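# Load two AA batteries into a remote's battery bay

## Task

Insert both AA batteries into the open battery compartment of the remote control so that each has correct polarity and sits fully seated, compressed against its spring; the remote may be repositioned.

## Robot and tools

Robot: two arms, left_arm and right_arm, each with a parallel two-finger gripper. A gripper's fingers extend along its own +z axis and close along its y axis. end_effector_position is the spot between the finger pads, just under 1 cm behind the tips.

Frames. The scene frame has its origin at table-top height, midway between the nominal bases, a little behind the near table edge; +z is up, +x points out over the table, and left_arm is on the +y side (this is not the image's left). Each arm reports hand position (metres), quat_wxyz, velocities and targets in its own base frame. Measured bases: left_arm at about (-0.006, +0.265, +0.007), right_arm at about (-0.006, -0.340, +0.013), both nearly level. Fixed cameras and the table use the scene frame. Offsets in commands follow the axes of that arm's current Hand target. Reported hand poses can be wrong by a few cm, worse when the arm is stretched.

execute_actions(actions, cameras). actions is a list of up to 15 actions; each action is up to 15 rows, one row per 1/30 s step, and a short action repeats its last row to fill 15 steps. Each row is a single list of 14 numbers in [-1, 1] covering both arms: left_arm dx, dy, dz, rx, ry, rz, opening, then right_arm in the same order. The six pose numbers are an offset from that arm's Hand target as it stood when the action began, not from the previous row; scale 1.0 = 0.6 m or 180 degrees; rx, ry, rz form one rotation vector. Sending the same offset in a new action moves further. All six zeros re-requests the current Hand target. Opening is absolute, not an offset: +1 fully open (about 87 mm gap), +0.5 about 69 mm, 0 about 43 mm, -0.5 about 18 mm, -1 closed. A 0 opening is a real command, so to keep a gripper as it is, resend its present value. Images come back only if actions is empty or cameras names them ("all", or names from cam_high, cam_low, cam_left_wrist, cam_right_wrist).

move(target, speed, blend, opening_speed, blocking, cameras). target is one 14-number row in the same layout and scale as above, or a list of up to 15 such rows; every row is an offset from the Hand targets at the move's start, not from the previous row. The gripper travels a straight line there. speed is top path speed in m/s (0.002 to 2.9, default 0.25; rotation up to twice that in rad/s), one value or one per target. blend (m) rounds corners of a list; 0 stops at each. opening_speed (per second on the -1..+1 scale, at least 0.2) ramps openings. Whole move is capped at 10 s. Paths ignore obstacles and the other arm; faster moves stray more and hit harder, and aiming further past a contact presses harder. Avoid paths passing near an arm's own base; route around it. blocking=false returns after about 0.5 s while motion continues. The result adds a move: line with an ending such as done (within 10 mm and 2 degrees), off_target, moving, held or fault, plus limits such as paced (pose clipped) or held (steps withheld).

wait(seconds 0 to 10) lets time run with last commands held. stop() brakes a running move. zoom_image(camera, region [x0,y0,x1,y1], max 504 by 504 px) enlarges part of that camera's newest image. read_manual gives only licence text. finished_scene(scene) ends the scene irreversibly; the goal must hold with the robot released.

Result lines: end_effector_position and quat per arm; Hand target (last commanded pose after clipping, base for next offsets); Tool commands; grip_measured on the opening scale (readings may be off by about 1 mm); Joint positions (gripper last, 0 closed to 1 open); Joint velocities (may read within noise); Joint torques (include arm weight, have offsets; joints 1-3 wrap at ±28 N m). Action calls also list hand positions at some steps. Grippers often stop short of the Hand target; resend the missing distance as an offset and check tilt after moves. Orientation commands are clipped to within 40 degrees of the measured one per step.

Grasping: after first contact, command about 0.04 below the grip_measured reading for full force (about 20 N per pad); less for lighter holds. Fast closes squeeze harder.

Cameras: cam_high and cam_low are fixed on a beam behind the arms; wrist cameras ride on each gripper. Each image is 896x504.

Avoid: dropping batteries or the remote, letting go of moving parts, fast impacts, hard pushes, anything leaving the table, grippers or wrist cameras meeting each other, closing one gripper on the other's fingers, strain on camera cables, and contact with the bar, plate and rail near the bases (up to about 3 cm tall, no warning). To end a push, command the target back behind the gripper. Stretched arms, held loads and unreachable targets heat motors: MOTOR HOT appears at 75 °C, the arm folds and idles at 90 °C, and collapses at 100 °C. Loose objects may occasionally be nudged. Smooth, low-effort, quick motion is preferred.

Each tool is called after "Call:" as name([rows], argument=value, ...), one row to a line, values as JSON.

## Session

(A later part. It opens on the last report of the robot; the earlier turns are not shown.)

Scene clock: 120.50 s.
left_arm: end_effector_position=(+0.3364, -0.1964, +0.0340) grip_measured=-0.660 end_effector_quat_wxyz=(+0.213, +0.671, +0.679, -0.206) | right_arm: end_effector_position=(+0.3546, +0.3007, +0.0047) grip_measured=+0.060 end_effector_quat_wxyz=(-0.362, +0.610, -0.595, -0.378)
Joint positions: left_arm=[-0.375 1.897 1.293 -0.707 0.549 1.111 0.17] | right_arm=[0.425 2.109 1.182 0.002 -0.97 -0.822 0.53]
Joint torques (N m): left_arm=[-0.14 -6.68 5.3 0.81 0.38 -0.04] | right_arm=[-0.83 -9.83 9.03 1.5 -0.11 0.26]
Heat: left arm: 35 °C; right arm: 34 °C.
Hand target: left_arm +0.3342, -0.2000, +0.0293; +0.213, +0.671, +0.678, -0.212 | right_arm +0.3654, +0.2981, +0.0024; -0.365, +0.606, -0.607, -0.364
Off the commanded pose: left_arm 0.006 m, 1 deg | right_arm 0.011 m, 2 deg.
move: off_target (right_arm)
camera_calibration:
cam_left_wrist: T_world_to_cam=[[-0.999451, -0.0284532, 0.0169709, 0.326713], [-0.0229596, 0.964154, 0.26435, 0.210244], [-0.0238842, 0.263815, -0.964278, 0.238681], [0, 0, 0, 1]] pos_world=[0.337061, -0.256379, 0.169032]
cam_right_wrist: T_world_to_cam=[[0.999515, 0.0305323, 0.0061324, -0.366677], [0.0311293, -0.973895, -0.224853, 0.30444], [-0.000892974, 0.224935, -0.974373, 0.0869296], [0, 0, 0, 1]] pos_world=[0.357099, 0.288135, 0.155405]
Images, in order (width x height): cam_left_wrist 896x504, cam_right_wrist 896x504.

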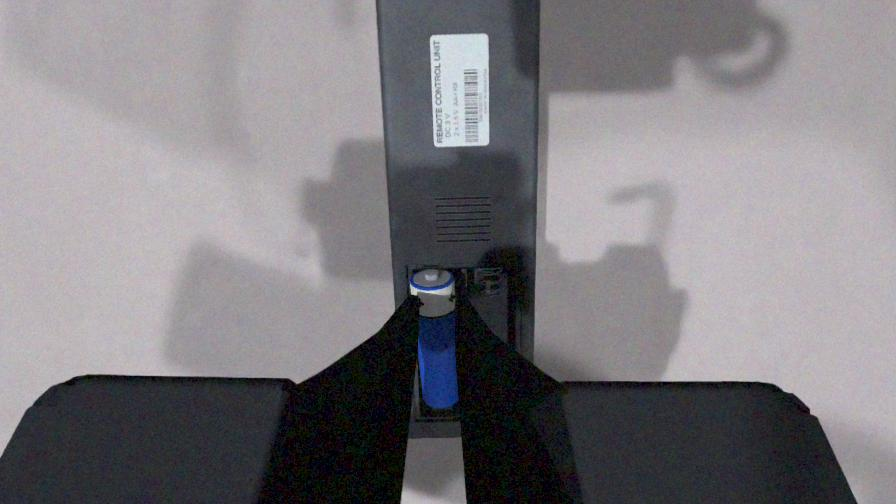

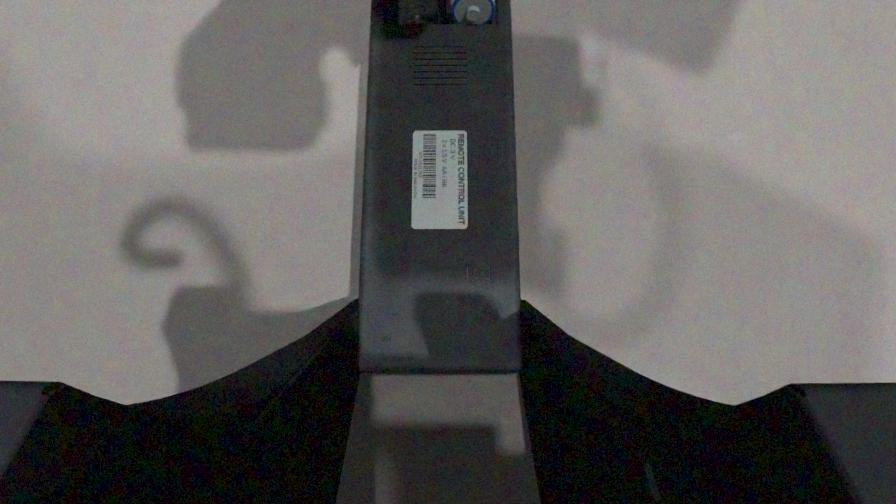

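Call:
move([
  [0.01,0,0.0143,0,0,0,-0.7,0,0,0,0,0,0,0.02],
  [0.0262,0,0.0142,0,0,0,-0.7,0,0,0,0,0,0,0.02],
], speed=0.03, cameras=["cam_left_wrist","cam_right_wrist"])

Call:
zoom_image(camera="cam_left_wrist", region=[340, 160, 560, 400])

Call:
zoom_image(camera="cam_right_wrist", region=[360, 0, 540, 90])

Scene clock: 122.17 s.
left_arm: end_effector_position=(+0.3371, -0.1968, +0.0309) grip_measured=-0.699 end_effector_quat_wxyz=(+0.225, +0.667, +0.676, -0.217) | right_arm: end_effector_position=(+0.3547, +0.3006, +0.0047) grip_measured=+0.060 end_effector_quat_wxyz=(-0.362, +0.610, -0.595, -0.378)
Joint positions: left_arm=[-0.36 1.897 1.268 -0.672 0.583 1.115 0.15] | right_arm=[0.425 2.109 1.182 0.002 -0.969 -0.822 0.53]
Joint torques (N m): left_arm=[0.31 -5.45 3.37 0.95 0.13 0.19] | right_arm=[-0.81 -9.81 9.03 1.5 -0.11 0.26]
Heat: left arm: 35 °C; right arm: 34 °C.
Hand target: left_arm +0.3342, -0.1921, +0.0134; +0.213, +0.672, +0.677, -0.212 | right_arm +0.3654, +0.2981, +0.0024; -0.365, +0.606, -0.607, -0.364
Off the commanded pose: left_arm 0.018 m, 2 deg | right_arm 0.011 m, 2 deg.
move: off_target (left_arm, right_arm)
camera_calibration:
cam_left_wrist: T_world_to_cam=[[-0.999397, -0.0300025, 0.017503, 0.327056], [-0.0251603, 0.972696, 0.230714, 0.214908], [-0.0239471, 0.230134, -0.972864, 0.229465], [0, 0, 0, 1]] pos_world=[0.337761, -0.252036, 0.167931]
cam_right_wrist: T_world_to_cam=[[0.999521, 0.0302921, 0.00627519, -0.366631], [0.0309275, -0.973952, -0.224635, 0.304496], [-0.000692936, 0.224722, -0.974423, 0.0869272], [0, 0, 0, 1]] pos_world=[0.357098, 0.288136, 0.155405]
Images, in order (width x height): cam_left_wrist 896x504, cam_right_wrist 896x504.

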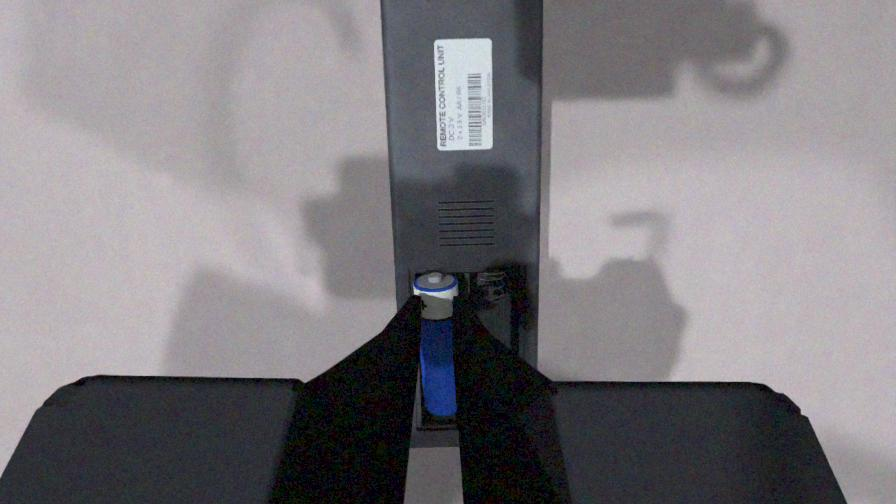

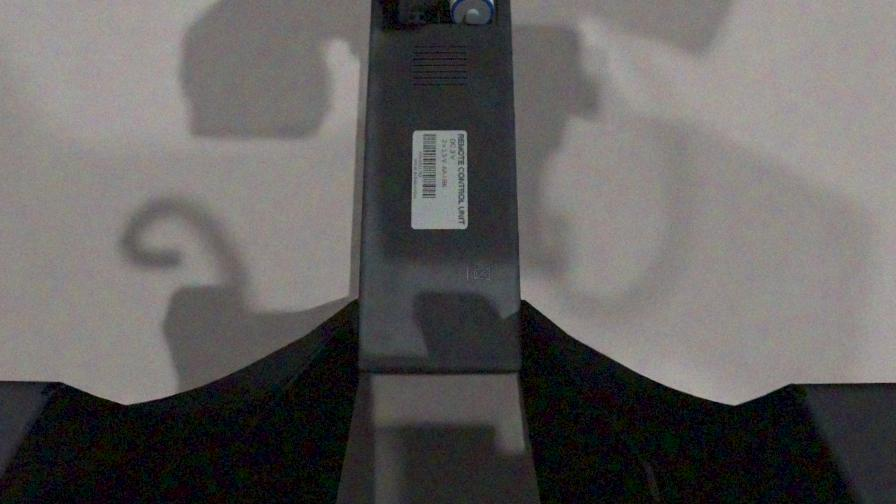

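Scaled by 2.100 from the camera's 896x504 image, which has a finer 1280x720 frame.

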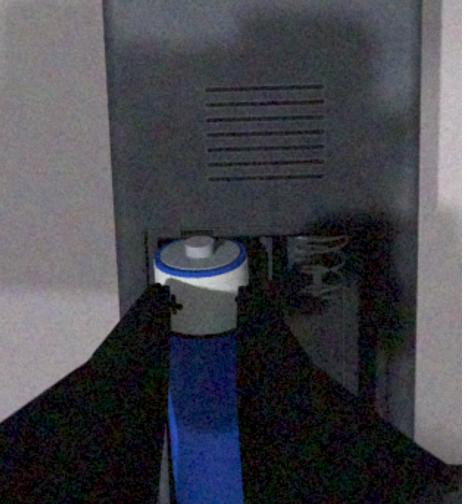

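Scaled by 2.800 from the camera's 896x504 image, which has a finer 1280x720 frame.

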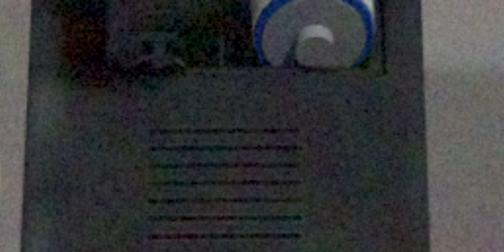

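Call:
move(target=[0.0222,0,-0.003,0,0,0,-0.78,0,0,0,0,0,0,0.02], speed=0.03, opening_speed=0.4, cameras=["cam_left_wrist","cam_right_wrist"])

Call:
zoom_image(camera="cam_left_wrist", region=[340, 160, 560, 400])

Call:
zoom_image(camera="cam_right_wrist", region=[360, 0, 540, 90])

Scene clock: 123.23 s.
left_arm: end_effector_position=(+0.3375, -0.1952, +0.0309) grip_measured=-0.777 end_effector_quat_wxyz=(+0.240, +0.666, +0.666, -0.236) | right_arm: end_effector_position=(+0.3549, +0.3006, +0.0046) grip_measured=+0.060 end_effector_quat_wxyz=(-0.362, +0.610, -0.595, -0.377)
Joint positions: left_arm=[-0.332 1.897 1.252 -0.659 0.641 1.149 0.112] | right_arm=[0.425 2.109 1.182 0.002 -0.968 -0.822 0.53]
Joint torques (N m): left_arm=[0.64 -5.49 2.62 0.8 -0.3 0.24] | right_arm=[-0.83 -9.81 9.03 1.5 -0.12 0.26]
Heat: left arm: 35 °C; right arm: 34 °C.
Hand target: left_arm +0.3340, -0.1801, +0.0072; +0.213, +0.671, +0.678, -0.212 | right_arm +0.3654, +0.2981, +0.0024; -0.365, +0.606, -0.607, -0.364
Off the commanded pose: left_arm 0.028 m, 4 deg | right_arm 0.011 m, 2 deg.
move: off_target (left_arm, right_arm)
camera_calibration:
cam_left_wrist: T_world_to_cam=[[-0.999685, -0.0150167, 0.0200926, 0.330476], [-0.0111339, 0.983415, 0.181026, 0.212256], [-0.0224778, 0.180745, -0.983273, 0.219256], [0, 0, 0, 1]] pos_world=[0.337663, -0.243403, 0.170525]
cam_right_wrist: T_world_to_cam=[[0.99954, 0.0295086, 0.00699408, -0.366618], [0.0303254, -0.97414, -0.2239, 0.30463], [0.000206243, 0.224009, -0.974587, 0.0867389], [0, 0, 0, 1]] pos_world=[0.357193, 0.28814, 0.155305]
Images, in order (width x height): cam_left_wrist 896x504, cam_right_wrist 896x504.

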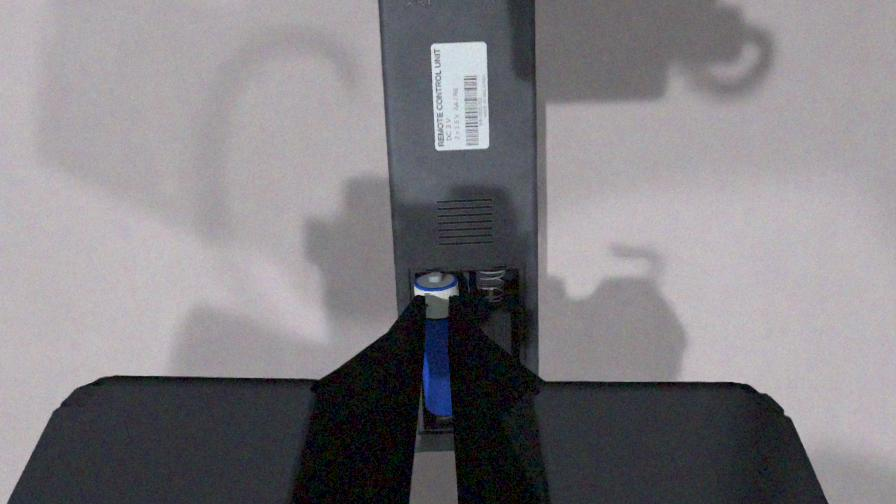

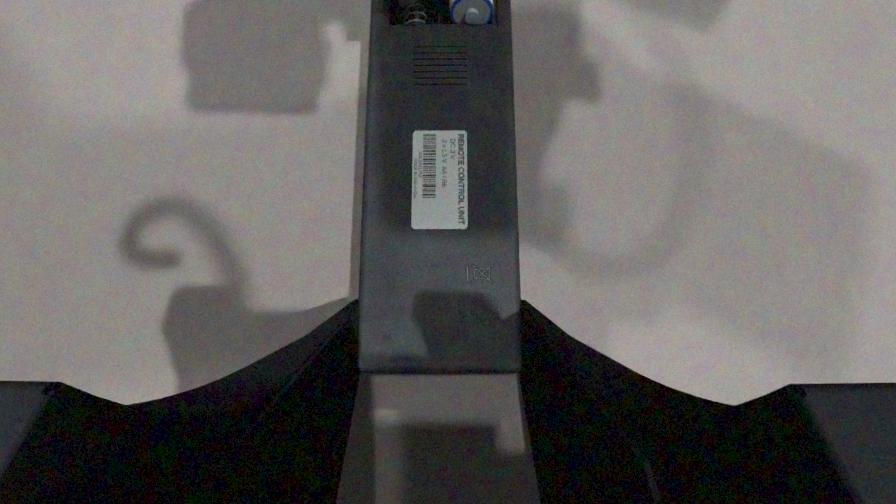

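Scaled by 2.100 from the camera's 896x504 image, which has a finer 1280x720 frame.

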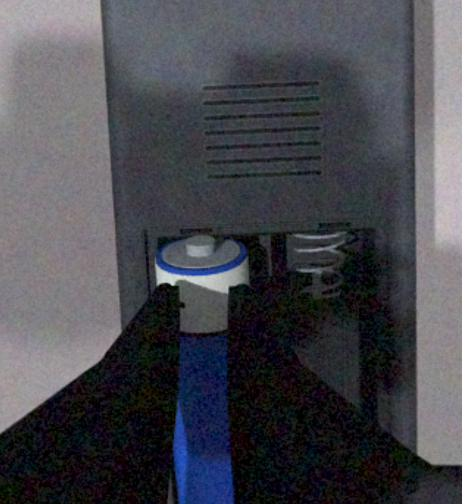

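Scaled by 2.800 from the camera's 896x504 image, which has a finer 1280x720 frame.

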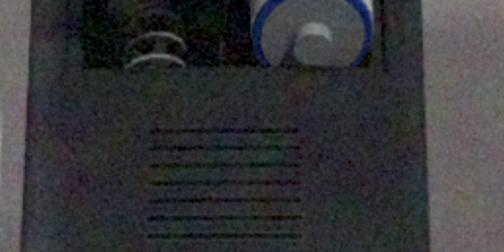

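Call:
move(target=[-0.0732,-0.005,-0.0464,0,0,0,-0.5,0,0,0,0,0,0,0.02], speed=0.06, cameras=["cam_left_wrist"])

Call:
zoom_image(camera="cam_left_wrist", region=[340, 160, 560, 400])

Scene clock: 125.17 s.
left_arm: end_effector_position=(+0.3262, -0.1951, +0.0341) grip_measured=-0.500 end_effector_quat_wxyz=(+0.197, +0.669, +0.682, -0.220) | right_arm: end_effector_position=(+0.3551, +0.3006, +0.0047) grip_measured=+0.060 end_effector_quat_wxyz=(-0.363, +0.610, -0.595, -0.377)
Joint positions: left_arm=[-0.375 1.898 1.298 -0.754 0.563 1.113 0.25] | right_arm=[0.425 2.109 1.182 0.004 -0.968 -0.822 0.53]
Joint torques (N m): left_arm=[-0.39 -10.11 9.31 0.29 0.26 -0.11] | right_arm=[-0.81 -9.81 9.05 1.49 -0.13 0.26]
Heat: left arm: 35 °C; right arm: 34 °C.
Hand target: left_arm +0.3311, -0.2002, +0.0551; +0.213, +0.671, +0.677, -0.212 | right_arm +0.3654, +0.2981, +0.0024; -0.365, +0.606, -0.607, -0.364
Off the commanded pose: left_arm 0.022 m, 2 deg | right_arm 0.011 m, 2 deg.
move: off_target (left_arm, right_arm)
camera_calibration:
cam_left_wrist: T_world_to_cam=[[-0.997843, -0.0235698, 0.0612717, 0.315425], [-0.00633029, 0.963522, 0.267553, 0.203099], [-0.0653429, 0.266588, -0.961593, 0.252205], [0, 0, 0, 1]] pos_world=[0.33251, -0.255491, 0.168853]
Images, in order (width x height): cam_left_wrist 896x504.

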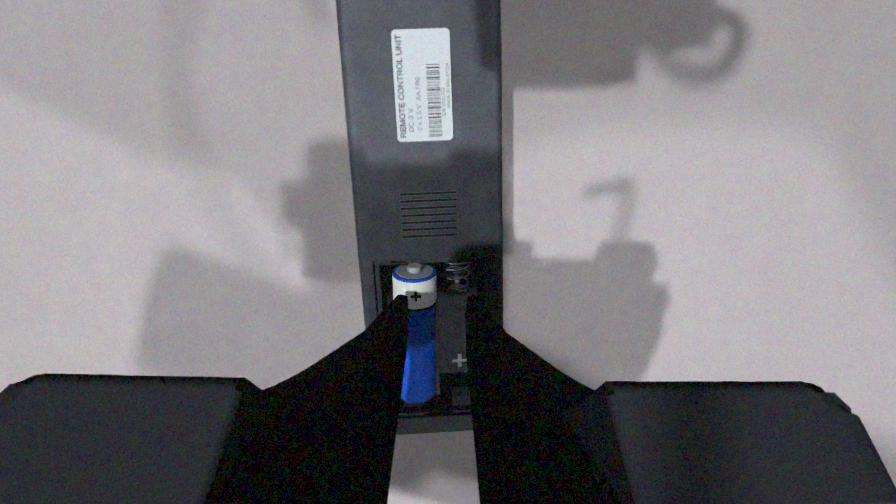

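Scaled by 2.100 from the camera's 896x504 image, which has a finer 1280x720 frame.

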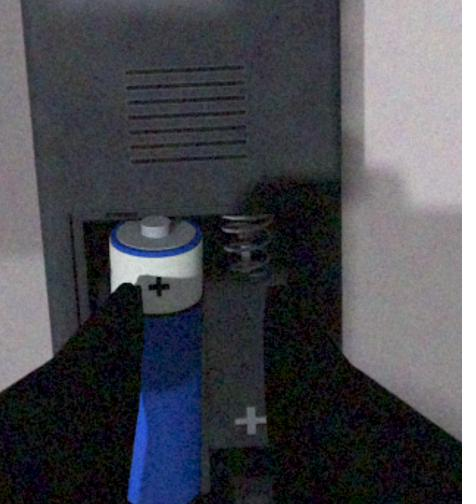

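Call:
move(target=[0.0277,-0.0047,0.0397,0,0,0,-0.5,0,0,0,0,0,0,0.02], speed=0.06, cameras=["cam_left_wrist"])

Call:
zoom_image(camera="cam_left_wrist", region=[340, 160, 560, 400])

Scene clock: 126.40 s.
left_arm: end_effector_position=(+0.3315, -0.1976, +0.0269) grip_measured=-0.500 end_effector_quat_wxyz=(+0.213, +0.670, +0.678, -0.212) | right_arm: end_effector_position=(+0.3551, +0.3006, +0.0047) grip_measured=+0.060 end_effector_quat_wxyz=(-0.363, +0.610, -0.595, -0.377)
Joint positions: left_arm=[-0.377 1.898 1.261 -0.678 0.56 1.108 0.25] | right_arm=[0.425 2.109 1.182 0.004 -0.968 -0.822 0.53]
Joint torques (N m): left_arm=[-0.46 -7.84 5.04 0.73 0.27 -0.09] | right_arm=[-0.81 -9.81 9.05 1.49 -0.13 0.26]
Heat: left arm: 35 °C; right arm: 35 °C.
Hand target: left_arm +0.3284, -0.2002, +0.0261; +0.213, +0.671, +0.678, -0.212 | right_arm +0.3654, +0.2981, +0.0024; -0.365, +0.606, -0.607, -0.364
Off the commanded pose: left_arm 0.004 m, 0 deg | right_arm 0.011 m, 2 deg.
move: off_target (right_arm)
camera_calibration:
cam_left_wrist: T_world_to_cam=[[-0.999329, -0.025454, 0.0263417, 0.322244], [-0.0178887, 0.96666, 0.255437, 0.212178], [-0.0319654, 0.254795, -0.966467, 0.233016], [0, 0, 0, 1]] pos_world=[0.333271, -0.256273, 0.162516]
Images, in order (width x height): cam_left_wrist 896x504.

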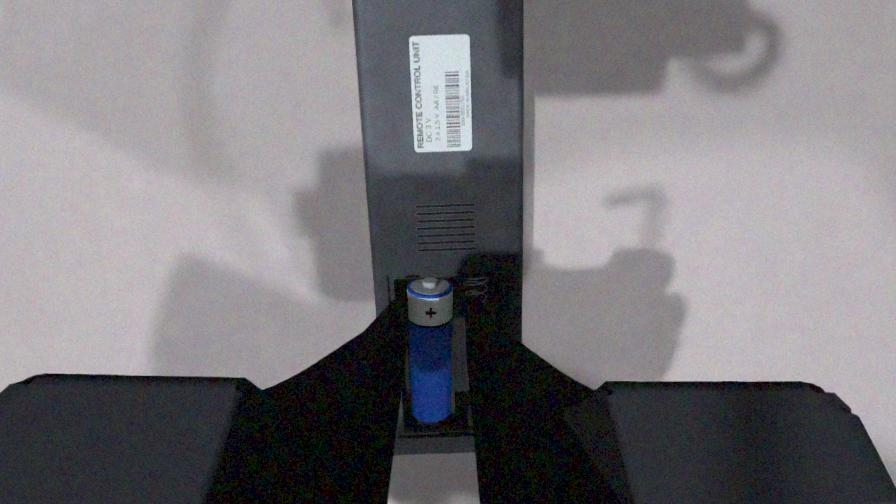

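Scaled by 2.100 from the camera's 896x504 image, which has a finer 1280x720 frame.

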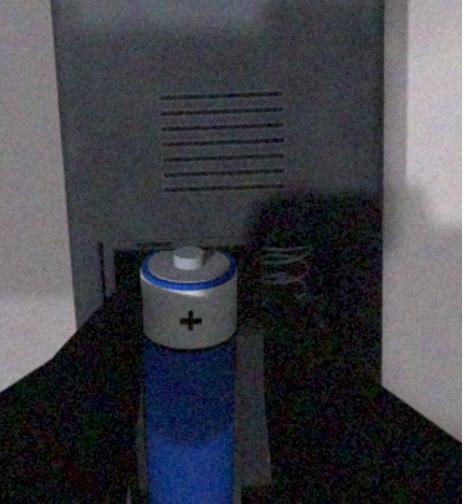

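Call:
move(target=[0.0115,-0.001,0.0164,0,0,0,-0.5,0,0,0,0,0,0,0.02], speed=0.04)

Call:
move(target=[0,0,0,0,0,0,-0.66,0,0,0,0,0,0,0.02], opening_speed=0.5, cameras=["cam_left_wrist","cam_right_wrist"])

Call:
zoom_image(camera="cam_left_wrist", region=[340, 160, 560, 400])

Scene clock: 127.33 s.
left_arm: end_effector_position=(+0.3316, -0.1978, +0.0219) grip_measured=-0.500 end_effector_quat_wxyz=(+0.217, +0.669, +0.678, -0.211) | right_arm: end_effector_position=(+0.3551, +0.3006, +0.0047) grip_measured=+0.060 end_effector_quat_wxyz=(-0.363, +0.610, -0.595, -0.377)
Joint positions: left_arm=[-0.377 1.898 1.238 -0.643 0.56 1.103 0.25] | right_arm=[0.425 2.109 1.182 0.004 -0.968 -0.822 0.53]
Joint torques (N m): left_arm=[-0.51 -6.53 4.38 0.89 0.27 -0.02] | right_arm=[-0.81 -9.83 9.05 1.49 -0.12 0.26]
Heat: left arm: 35 °C; right arm: 35 °C.
Hand target: left_arm +0.3278, -0.2002, +0.0140; +0.213, +0.671, +0.678, -0.212 | right_arm +0.3654, +0.2981, +0.0024; -0.365, +0.606, -0.607, -0.364
Off the commanded pose: left_arm 0.009 m, 1 deg | right_arm 0.011 m, 2 deg.
move: off_target (right_arm)

Scene clock: 127.87 s.
left_arm: end_effector_position=(+0.3337, -0.1979, +0.0221) grip_measured=-0.622 end_effector_quat_wxyz=(+0.220, +0.670, +0.678, -0.208) | right_arm: end_effector_position=(+0.3551, +0.3006, +0.0047) grip_measured=+0.060 end_effector_quat_wxyz=(-0.363, +0.610, -0.595, -0.377)
Joint positions: left_arm=[-0.377 1.898 1.238 -0.635 0.557 1.103 0.189] | right_arm=[0.425 2.109 1.182 0.004 -0.968 -0.822 0.53]
Joint torques (N m): left_arm=[-0.5 -6.56 4.4 0.8 0.29 -0.05] | right_arm=[-0.81 -9.83 9.05 1.49 -0.13 0.26]
Heat: left arm: 35 °C; right arm: 35 °C.
Hand target: left_arm +0.3278, -0.2001, +0.0140; +0.213, +0.671, +0.678, -0.212 | right_arm +0.3654, +0.2981, +0.0024; -0.365, +0.606, -0.607, -0.364
Off the commanded pose: left_arm 0.010 m, 1 deg | right_arm 0.011 m, 2 deg.
move: off_target (right_arm)
camera_calibration:
cam_left_wrist: T_world_to_cam=[[-0.999489, -0.0303424, 0.0100282, 0.323929], [-0.0268559, 0.967608, 0.251025, 0.217072], [-0.0173201, 0.250628, -0.967929, 0.22283], [0, 0, 0, 1]] pos_world=[0.333453, -0.25606, 0.157944]
cam_right_wrist: T_world_to_cam=[[0.999536, 0.029335, 0.00819157, -0.366747], [0.0304248, -0.974097, -0.224076, 0.304631], [0.0014061, 0.224222, -0.974537, 0.0863384], [0, 0, 0, 1]] pos_world=[0.357187, 0.288139, 0.155405]
Images, in order (width x height): cam_left_wrist 896x504, cam_right_wrist 896x504.

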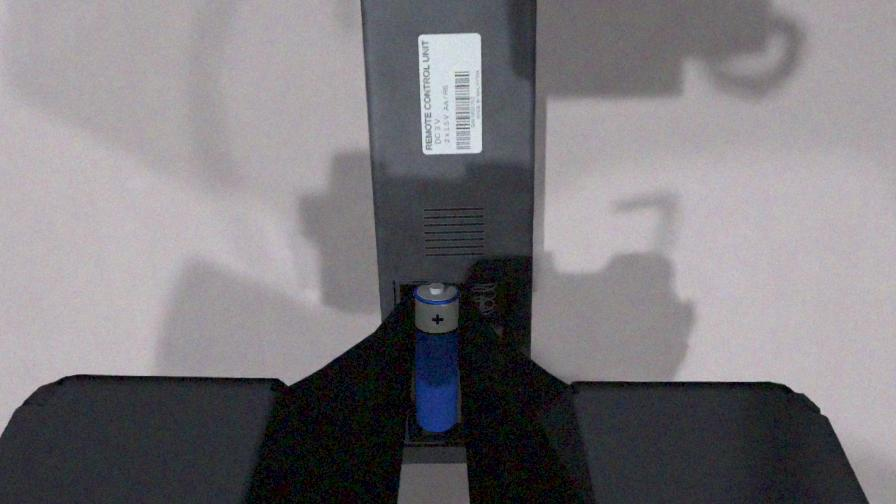

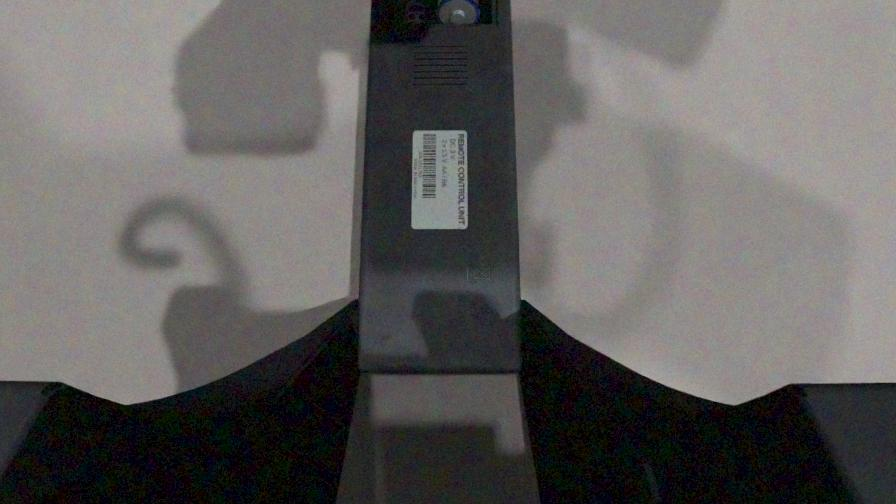

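Scaled by 2.100 from the camera's 896x504 image, which has a finer 1280x720 frame.

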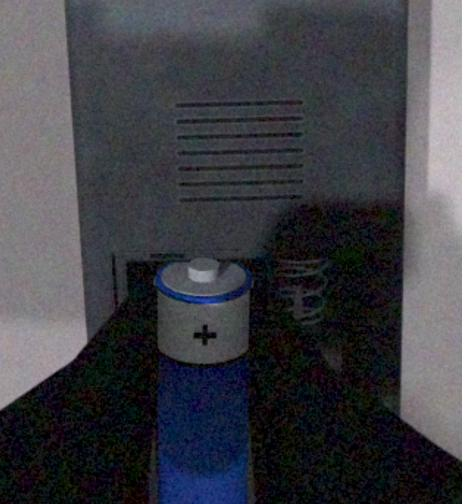

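Call:
move(target=[0.0164,0,-0.0115,0,0,0,-0.68,0,0,0,0,0,0,0.02], speed=0.04, cameras=["cam_left_wrist","cam_right_wrist"])

Call:
zoom_image(camera="cam_left_wrist", region=[340, 160, 560, 400])

Call:
zoom_image(camera="cam_right_wrist", region=[360, 0, 540, 90])

Scene clock: 128.83 s.
left_arm: end_effector_position=(+0.3338, -0.1967, +0.0216) grip_measured=-0.622 end_effector_quat_wxyz=(+0.226, +0.671, +0.673, -0.216) | right_arm: end_effector_position=(+0.3551, +0.3006, +0.0047) grip_measured=+0.060 end_effector_quat_wxyz=(-0.363, +0.610, -0.595, -0.377)
Joint positions: left_arm=[-0.364 1.898 1.229 -0.629 0.581 1.121 0.189] | right_arm=[0.425 2.109 1.182 0.004 -0.968 -0.822 0.53]
Joint torques (N m): left_arm=[0.85 -7.32 3.93 0.54 0.15 0.15] | right_arm=[-0.83 -9.81 9.03 1.48 -0.12 0.26]
Heat: left arm: 35 °C; right arm: 35 °C.
Hand target: left_arm +0.3276, -0.1882, +0.0141; +0.213, +0.671, +0.677, -0.212 | right_arm +0.3654, +0.2981, +0.0024; -0.365, +0.606, -0.607, -0.364
Off the commanded pose: left_arm 0.013 m, 2 deg | right_arm 0.011 m, 2 deg.
move: off_target (left_arm, right_arm)
camera_calibration:
cam_left_wrist: T_world_to_cam=[[-0.999707, -0.0216151, 0.0108594, 0.325885], [-0.0185233, 0.972774, 0.231014, 0.214711], [-0.0155572, 0.230746, -0.97289, 0.217685], [0, 0, 0, 1]] pos_world=[0.333153, -0.252051, 0.158643]
cam_right_wrist: T_world_to_cam=[[0.999536, 0.029335, 0.00819157, -0.366747], [0.0304248, -0.974097, -0.224076, 0.304631], [0.0014061, 0.224222, -0.974537, 0.0863384], [0, 0, 0, 1]] pos_world=[0.357187, 0.288139, 0.155405]
Images, in order (width x height): cam_left_wrist 896x504, cam_right_wrist 896x504.

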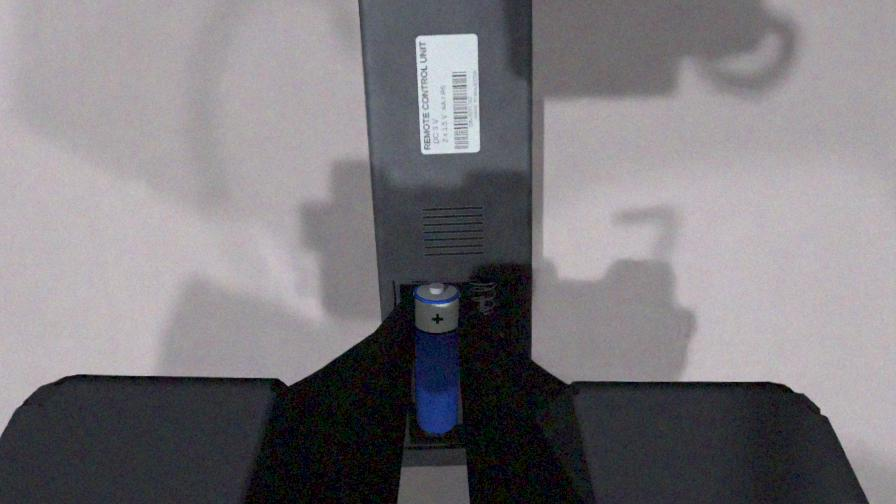

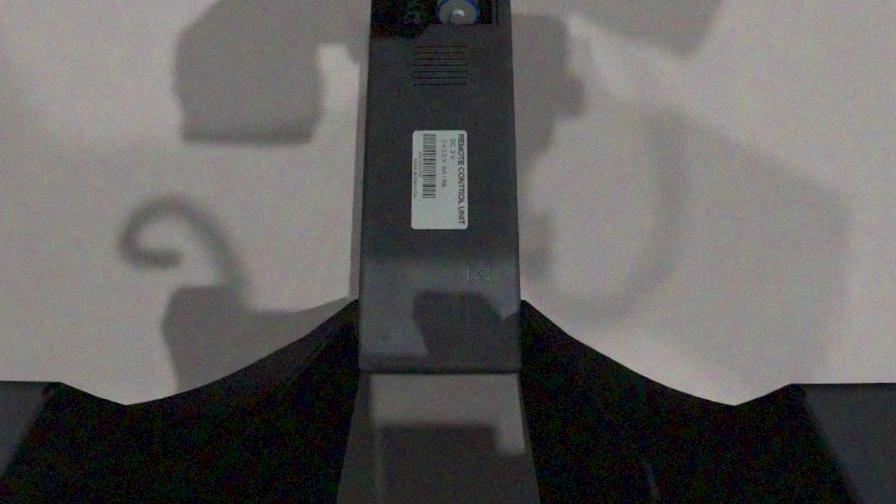

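Scaled by 2.100 from the camera's 896x504 image, which has a finer 1280x720 frame.

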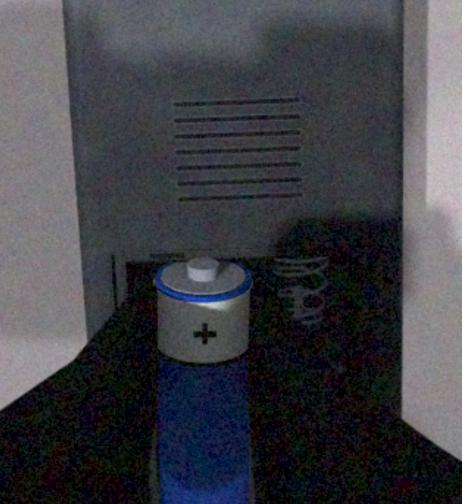

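Scaled by 2.800 from the camera's 896x504 image, which has a finer 1280x720 frame.

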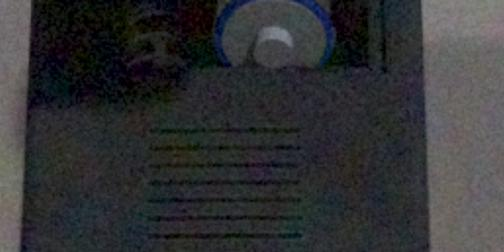

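Call:
move([
  [0.0164,0,-0.0115,0,0,0,-0.7,0,0,0,0,0,0,0.02],
  [0.026,0,0.0022,0,0,0,-0.7,0,0,0,0,0,0,0.02],
], speed=0.04, cameras=["cam_left_wrist","cam_right_wrist"])

Call:
zoom_image(camera="cam_left_wrist", region=[340, 160, 560, 400])

Call:
zoom_image(camera="cam_right_wrist", region=[360, 0, 540, 90])

Scene clock: 130.30 s.
left_arm: end_effector_position=(+0.3337, -0.1940, +0.0200) grip_measured=-0.622 end_effector_quat_wxyz=(+0.241, +0.672, +0.661, -0.232) | right_arm: end_effector_position=(+0.3554, +0.3008, +0.0049) grip_measured=+0.060 end_effector_quat_wxyz=(-0.364, +0.610, -0.594, -0.377)
Joint positions: left_arm=[-0.336 1.898 1.208 -0.613 0.634 1.164 0.189] | right_arm=[0.425 2.109 1.182 0.005 -0.968 -0.822 0.53]
Joint torques (N m): left_arm=[1.17 -6.79 2.92 0.54 -0.24 0.11] | right_arm=[-0.83 -9.81 9.03 1.47 -0.13 0.26]
Heat: left arm: 35 °C; right arm: 35 °C.
Hand target: left_arm +0.3275, -0.1762, +0.0041; +0.213, +0.671, +0.678, -0.212 | right_arm +0.3654, +0.2981, +0.0024; -0.365, +0.606, -0.607, -0.364
Off the commanded pose: left_arm 0.025 m, 4 deg | right_arm 0.011 m, 2 deg.
move: off_target (left_arm, right_arm)
camera_calibration:
cam_left_wrist: T_world_to_cam=[[-0.999968, -0.00148006, 0.0078195, 0.329934], [0.0000029685, 0.982485, 0.186343, 0.208984], [-0.00795833, 0.186337, -0.982454, 0.204457], [0, 0, 0, 1]] pos_world=[0.331551, -0.242933, 0.159347]
cam_right_wrist: T_world_to_cam=[[0.99952, 0.02933, 0.00996049, -0.367109], [0.030819, -0.973916, -0.224806, 0.304664], [0.00310713, 0.225005, -0.974353, 0.0855506], [0, 0, 0, 1]] pos_world=[0.357277, 0.288235, 0.155503]
Images, in order (width x height): cam_left_wrist 896x504, cam_right_wrist 896x504.

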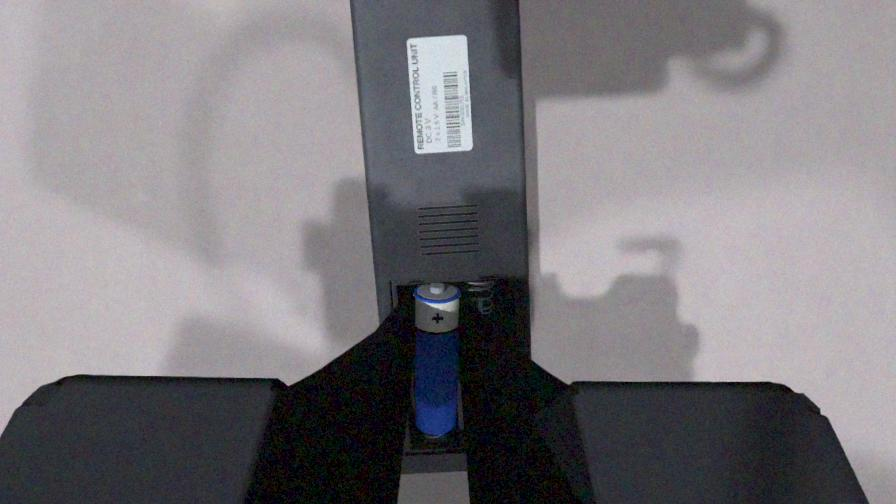

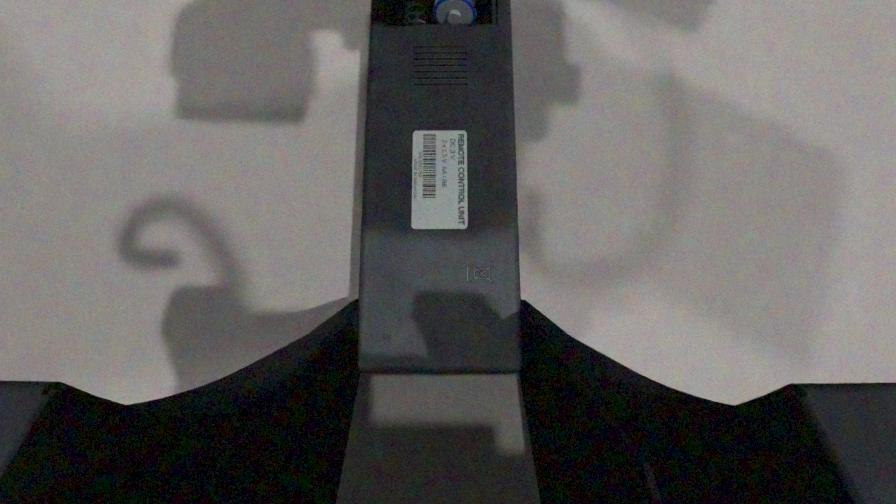

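Scaled by 2.100 from the camera's 896x504 image, which has a finer 1280x720 frame.

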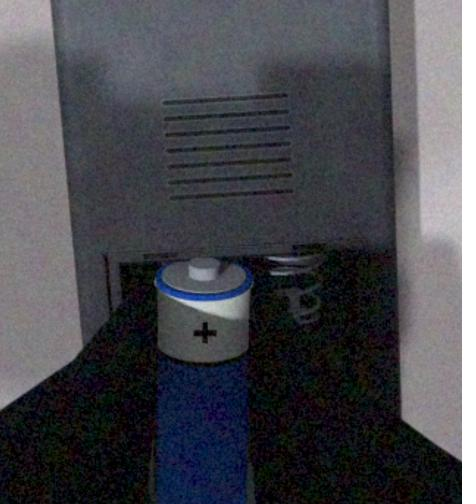

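Scaled by 2.800 from the camera's 896x504 image, which has a finer 1280x720 frame.

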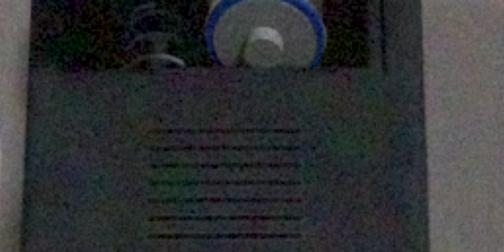

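Call:
move(target=[0.0175,0,0.0162,0,0.045,0,-0.7,0,0,0,0,0,0,0.02], speed=0.04, cameras=["cam_left_wrist","cam_right_wrist"])

Call:
zoom_image(camera="cam_left_wrist", region=[340, 160, 560, 400])

Call:
zoom_image(camera="cam_right_wrist", region=[360, 0, 540, 90])

Scene clock: 132.57 s.
left_arm: end_effector_position=(+0.3338, -0.1939, +0.0190) grip_measured=-0.622 end_effector_quat_wxyz=(+0.221, +0.684, +0.666, -0.198) | right_arm: end_effector_position=(+0.3554, +0.3008, +0.0049) grip_measured=+0.060 end_effector_quat_wxyz=(-0.364, +0.610, -0.594, -0.377)
Joint positions: left_arm=[-0.374 1.892 1.22 -0.626 0.544 1.146 0.189] | right_arm=[0.425 2.109 1.182 0.005 -0.968 -0.822 0.53]
Joint torques (N m): left_arm=[-0.08 -3.62 4.82 0.38 -0.72 -0.01] | right_arm=[-0.81 -9.81 9.03 1.47 -0.13 0.26]
Heat: left arm: 35 °C; right arm: 35 °C.
Hand target: left_arm +0.3276, -0.1732, -0.0098; +0.165, +0.685, +0.691, -0.164 | right_arm +0.3654, +0.2981, +0.0024; -0.365, +0.606, -0.607, -0.364
Off the commanded pose: left_arm 0.036 m, 8 deg | right_arm 0.011 m, 2 deg.
move: off_target (left_arm, right_arm)
camera_calibration:
cam_left_wrist: T_world_to_cam=[[-0.99987, -0.00102231, -0.016071, 0.330496], [-0.00522462, 0.964592, 0.263694, 0.205852], [0.0152324, 0.263744, -0.964472, 0.210436], [0, 0, 0, 1]] pos_world=[0.328323, -0.253726, 0.153989]
cam_right_wrist: T_world_to_cam=[[0.99952, 0.02933, 0.00996049, -0.367109], [0.030819, -0.973916, -0.224806, 0.304664], [0.00310713, 0.225005, -0.974353, 0.0855506], [0, 0, 0, 1]] pos_world=[0.357277, 0.288235, 0.155503]
Images, in order (width x height): cam_left_wrist 896x504, cam_right_wrist 896x504.

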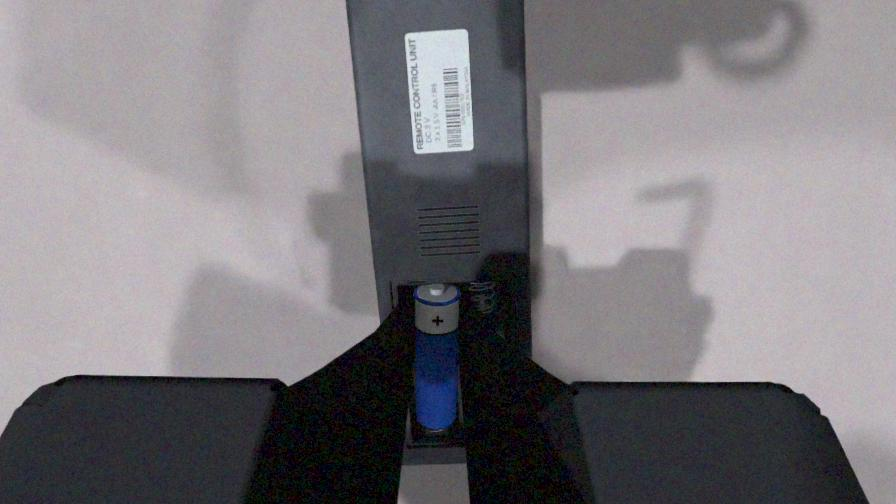

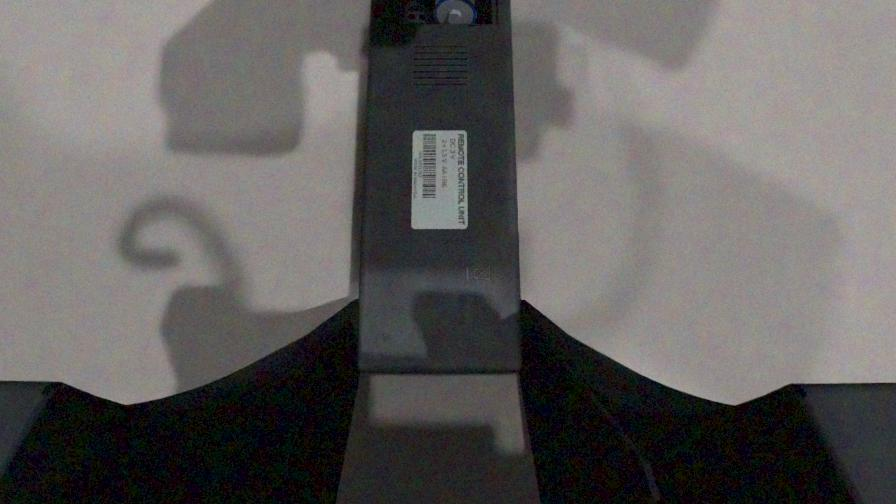

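Scaled by 2.100 from the camera's 896x504 image, which has a finer 1280x720 frame.

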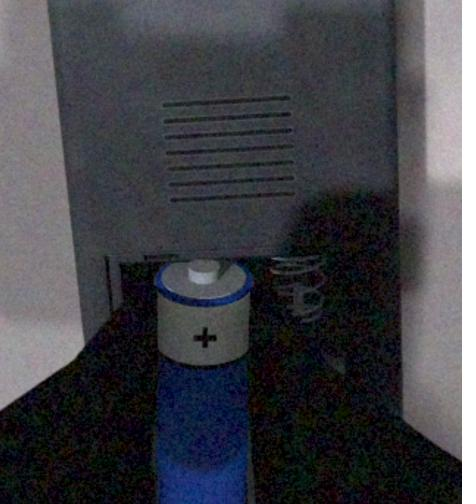

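Scaled by 2.800 from the camera's 896x504 image, which has a finer 1280x720 frame.

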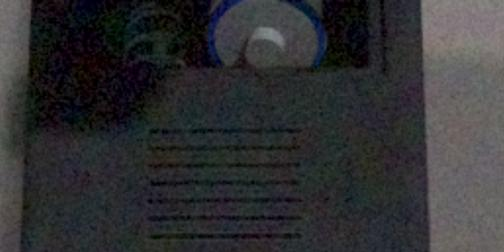

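Call:
move(target=[-0.009,0,-0.02,0,0,0,-0.5,0,0,0,0,0,0,0.02], opening_speed=0.6, speed=0.05)

Call:
move(target=[-0.015,0,-0.022,0,-0.117,0,-0.5,0,0,0,0,0,0,0.02], speed=0.08, cameras=["cam_left_wrist","cam_right_wrist"])

Call:
zoom_image(camera="cam_left_wrist", region=[340, 160, 560, 400])

Call:
zoom_image(camera="cam_right_wrist", region=[360, 0, 540, 90])

Scene clock: 133.93 s.
left_arm: end_effector_position=(+0.3326, -0.1930, +0.0174) grip_measured=-0.534 end_effector_quat_wxyz=(+0.214, +0.687, +0.668, -0.191) | right_arm: end_effector_position=(+0.3557, +0.3008, +0.0049) grip_measured=+0.060 end_effector_quat_wxyz=(-0.364, +0.611, -0.594, -0.376)
Joint positions: left_arm=[-0.382 1.895 1.223 -0.635 0.525 1.146 0.233] | right_arm=[0.425 2.109 1.182 0.007 -0.967 -0.822 0.53]
Joint torques (N m): left_arm=[0.54 -5.37 6.91 0 -0.55 -0.03] | right_arm=[-0.81 -9.83 9.03 1.46 -0.13 0.26]
Heat: left arm: 35 °C; right arm: 35 °C.
Hand target: left_arm +0.3276, -0.1726, +0.0034; +0.165, +0.685, +0.691, -0.164 | right_arm +0.3654, +0.2982, +0.0024; -0.365, +0.606, -0.606, -0.364
Off the commanded pose: left_arm 0.025 m, 7 deg | right_arm 0.010 m, 2 deg.
move: off_target (left_arm)

Scene clock: 136.60 s.
left_arm: end_effector_position=(+0.3309, -0.1870, +0.0207) grip_measured=-0.500 end_effector_quat_wxyz=(+0.298, +0.646, +0.636, -0.299) | right_arm: end_effector_position=(+0.3553, +0.3013, +0.0049) grip_measured=+0.060 end_effector_quat_wxyz=(-0.363, +0.609, -0.596, -0.377)
Joint positions: left_arm=[-0.235 1.895 1.128 -0.545 0.842 1.236 0.25] | right_arm=[0.427 2.109 1.182 0.008 -0.966 -0.816 0.53]
Joint torques (N m): left_arm=[1.59 -8.66 4.07 0.36 0.09 0.03] | right_arm=[-0.98 -9.81 9.03 1.44 -0.13 0.2]
Heat: left arm: 35 °C; right arm: 35 °C.
Hand target: left_arm +0.3275, -0.1746, +0.0192; +0.288, +0.643, +0.649, -0.286 | right_arm +0.3655, +0.2980, +0.0024; -0.365, +0.606, -0.607, -0.364
Off the commanded pose: left_arm 0.013 m, 2 deg | right_arm 0.011 m, 2 deg.
move: off_target (left_arm, right_arm)
camera_calibration:
cam_left_wrist: T_world_to_cam=[[-0.999744, 0.00664392, 0.0216457, 0.328256], [0.00658188, 0.999974, -0.00293607, 0.206938], [-0.0216647, -0.00279284, -0.999761, 0.173428], [0, 0, 0, 1]] pos_world=[0.330567, -0.208629, 0.166889]
cam_right_wrist: T_world_to_cam=[[0.999609, 0.0269189, 0.00753992, -0.366396], [0.0279246, -0.974083, -0.224462, 0.306294], [0.00130222, 0.224585, -0.974454, 0.086295], [0, 0, 0, 1]] pos_world=[0.357588, 0.288838, 0.155605]
Images, in order (width x height): cam_left_wrist 896x504, cam_right_wrist 896x504.

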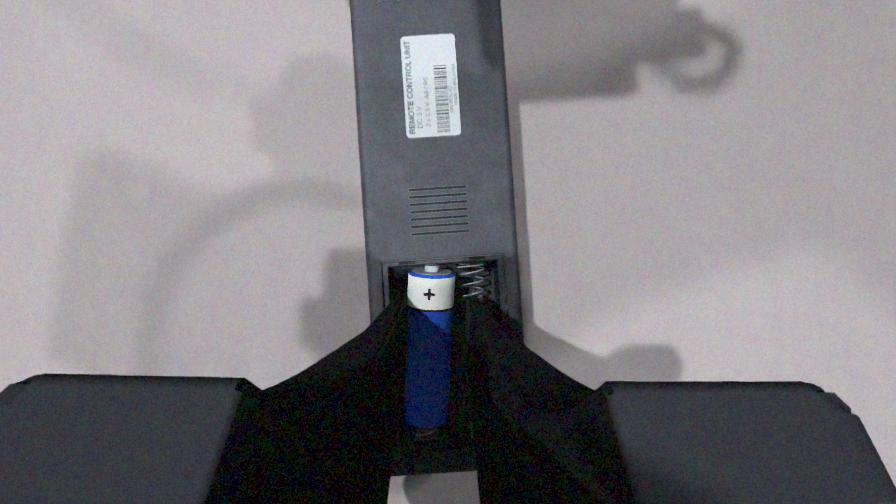

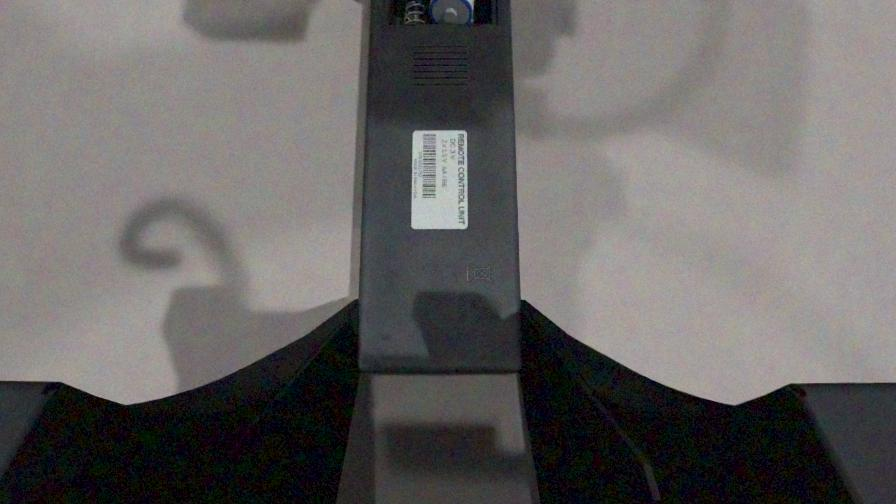

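Scaled by 2.100 from the camera's 896x504 image, which has a finer 1280x720 frame.

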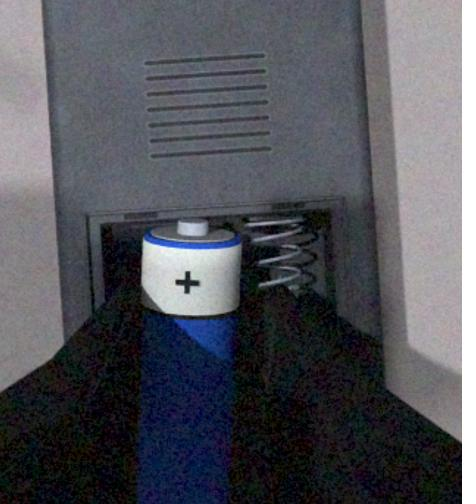

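Scaled by 2.800 from the camera's 896x504 image, which has a finer 1280x720 frame.

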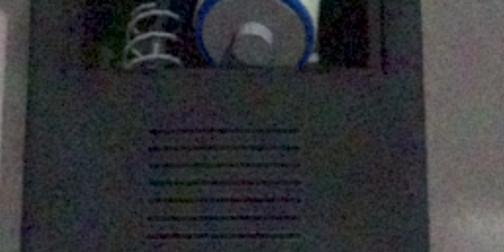

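Call:
move(target=[0,0,0,0,0,0,-0.66,0,0,0,0,0,0,0.02], speed=0.1, cameras=["cam_left_wrist","cam_right_wrist"])

Scene clock: 137.90 s.
left_arm: end_effector_position=(+0.3321, -0.1868, +0.0209) grip_measured=-0.624 end_effector_quat_wxyz=(+0.300, +0.647, +0.634, -0.298) | right_arm: end_effector_position=(+0.3550, +0.3017, +0.0050) grip_measured=+0.060 end_effector_quat_wxyz=(-0.363, +0.610, -0.595, -0.377)
Joint positions: left_arm=[-0.234 1.895 1.128 -0.541 0.842 1.238 0.188] | right_arm=[0.428 2.109 1.182 0.008 -0.967 -0.816 0.53]
Joint torques (N m): left_arm=[1.51 -8.7 4.07 0.33 0.08 0.01] | right_arm=[-1.05 -9.83 9.02 1.43 -0.13 0.2]
Heat: left arm: 35 °C; right arm: 35 °C.
Hand target: left_arm +0.3276, -0.1746, +0.0192; +0.288, +0.643, +0.649, -0.286 | right_arm +0.3654, +0.2981, +0.0024; -0.365, +0.606, -0.607, -0.364
Off the commanded pose: left_arm 0.013 m, 3 deg | right_arm 0.011 m, 2 deg.
move: off_target (left_arm, right_arm)
camera_calibration:
cam_left_wrist: T_world_to_cam=[[-0.999852, 0.00693813, 0.0157434, 0.329728], [0.00687757, 0.999969, -0.00389756, 0.206697], [-0.0157699, -0.00378871, -0.999868, 0.171407], [0, 0, 0, 1]] pos_world=[0.330961, -0.208329, 0.166999]
cam_right_wrist: T_world_to_cam=[[0.999575, 0.0281953, 0.00733901, -0.366431], [0.0291237, -0.973925, -0.224994, 0.306125], [0.000803879, 0.225112, -0.974333, 0.0863553], [0, 0, 0, 1]] pos_world=[0.35729, 0.289035, 0.155704]
Images, in order (width x height): cam_left_wrist 896x504, cam_right_wrist 896x504.

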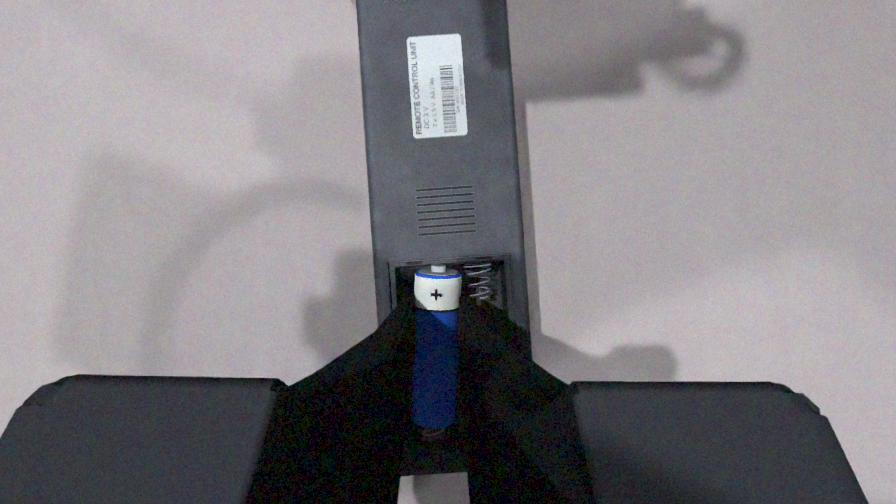

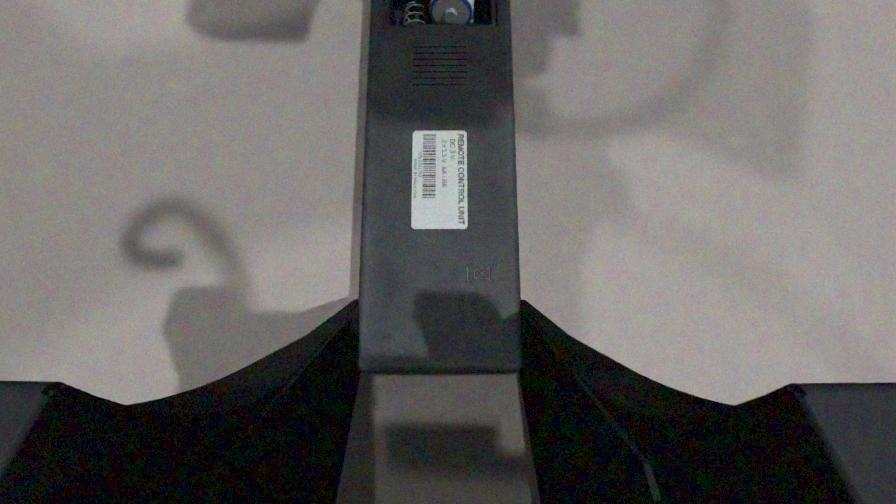

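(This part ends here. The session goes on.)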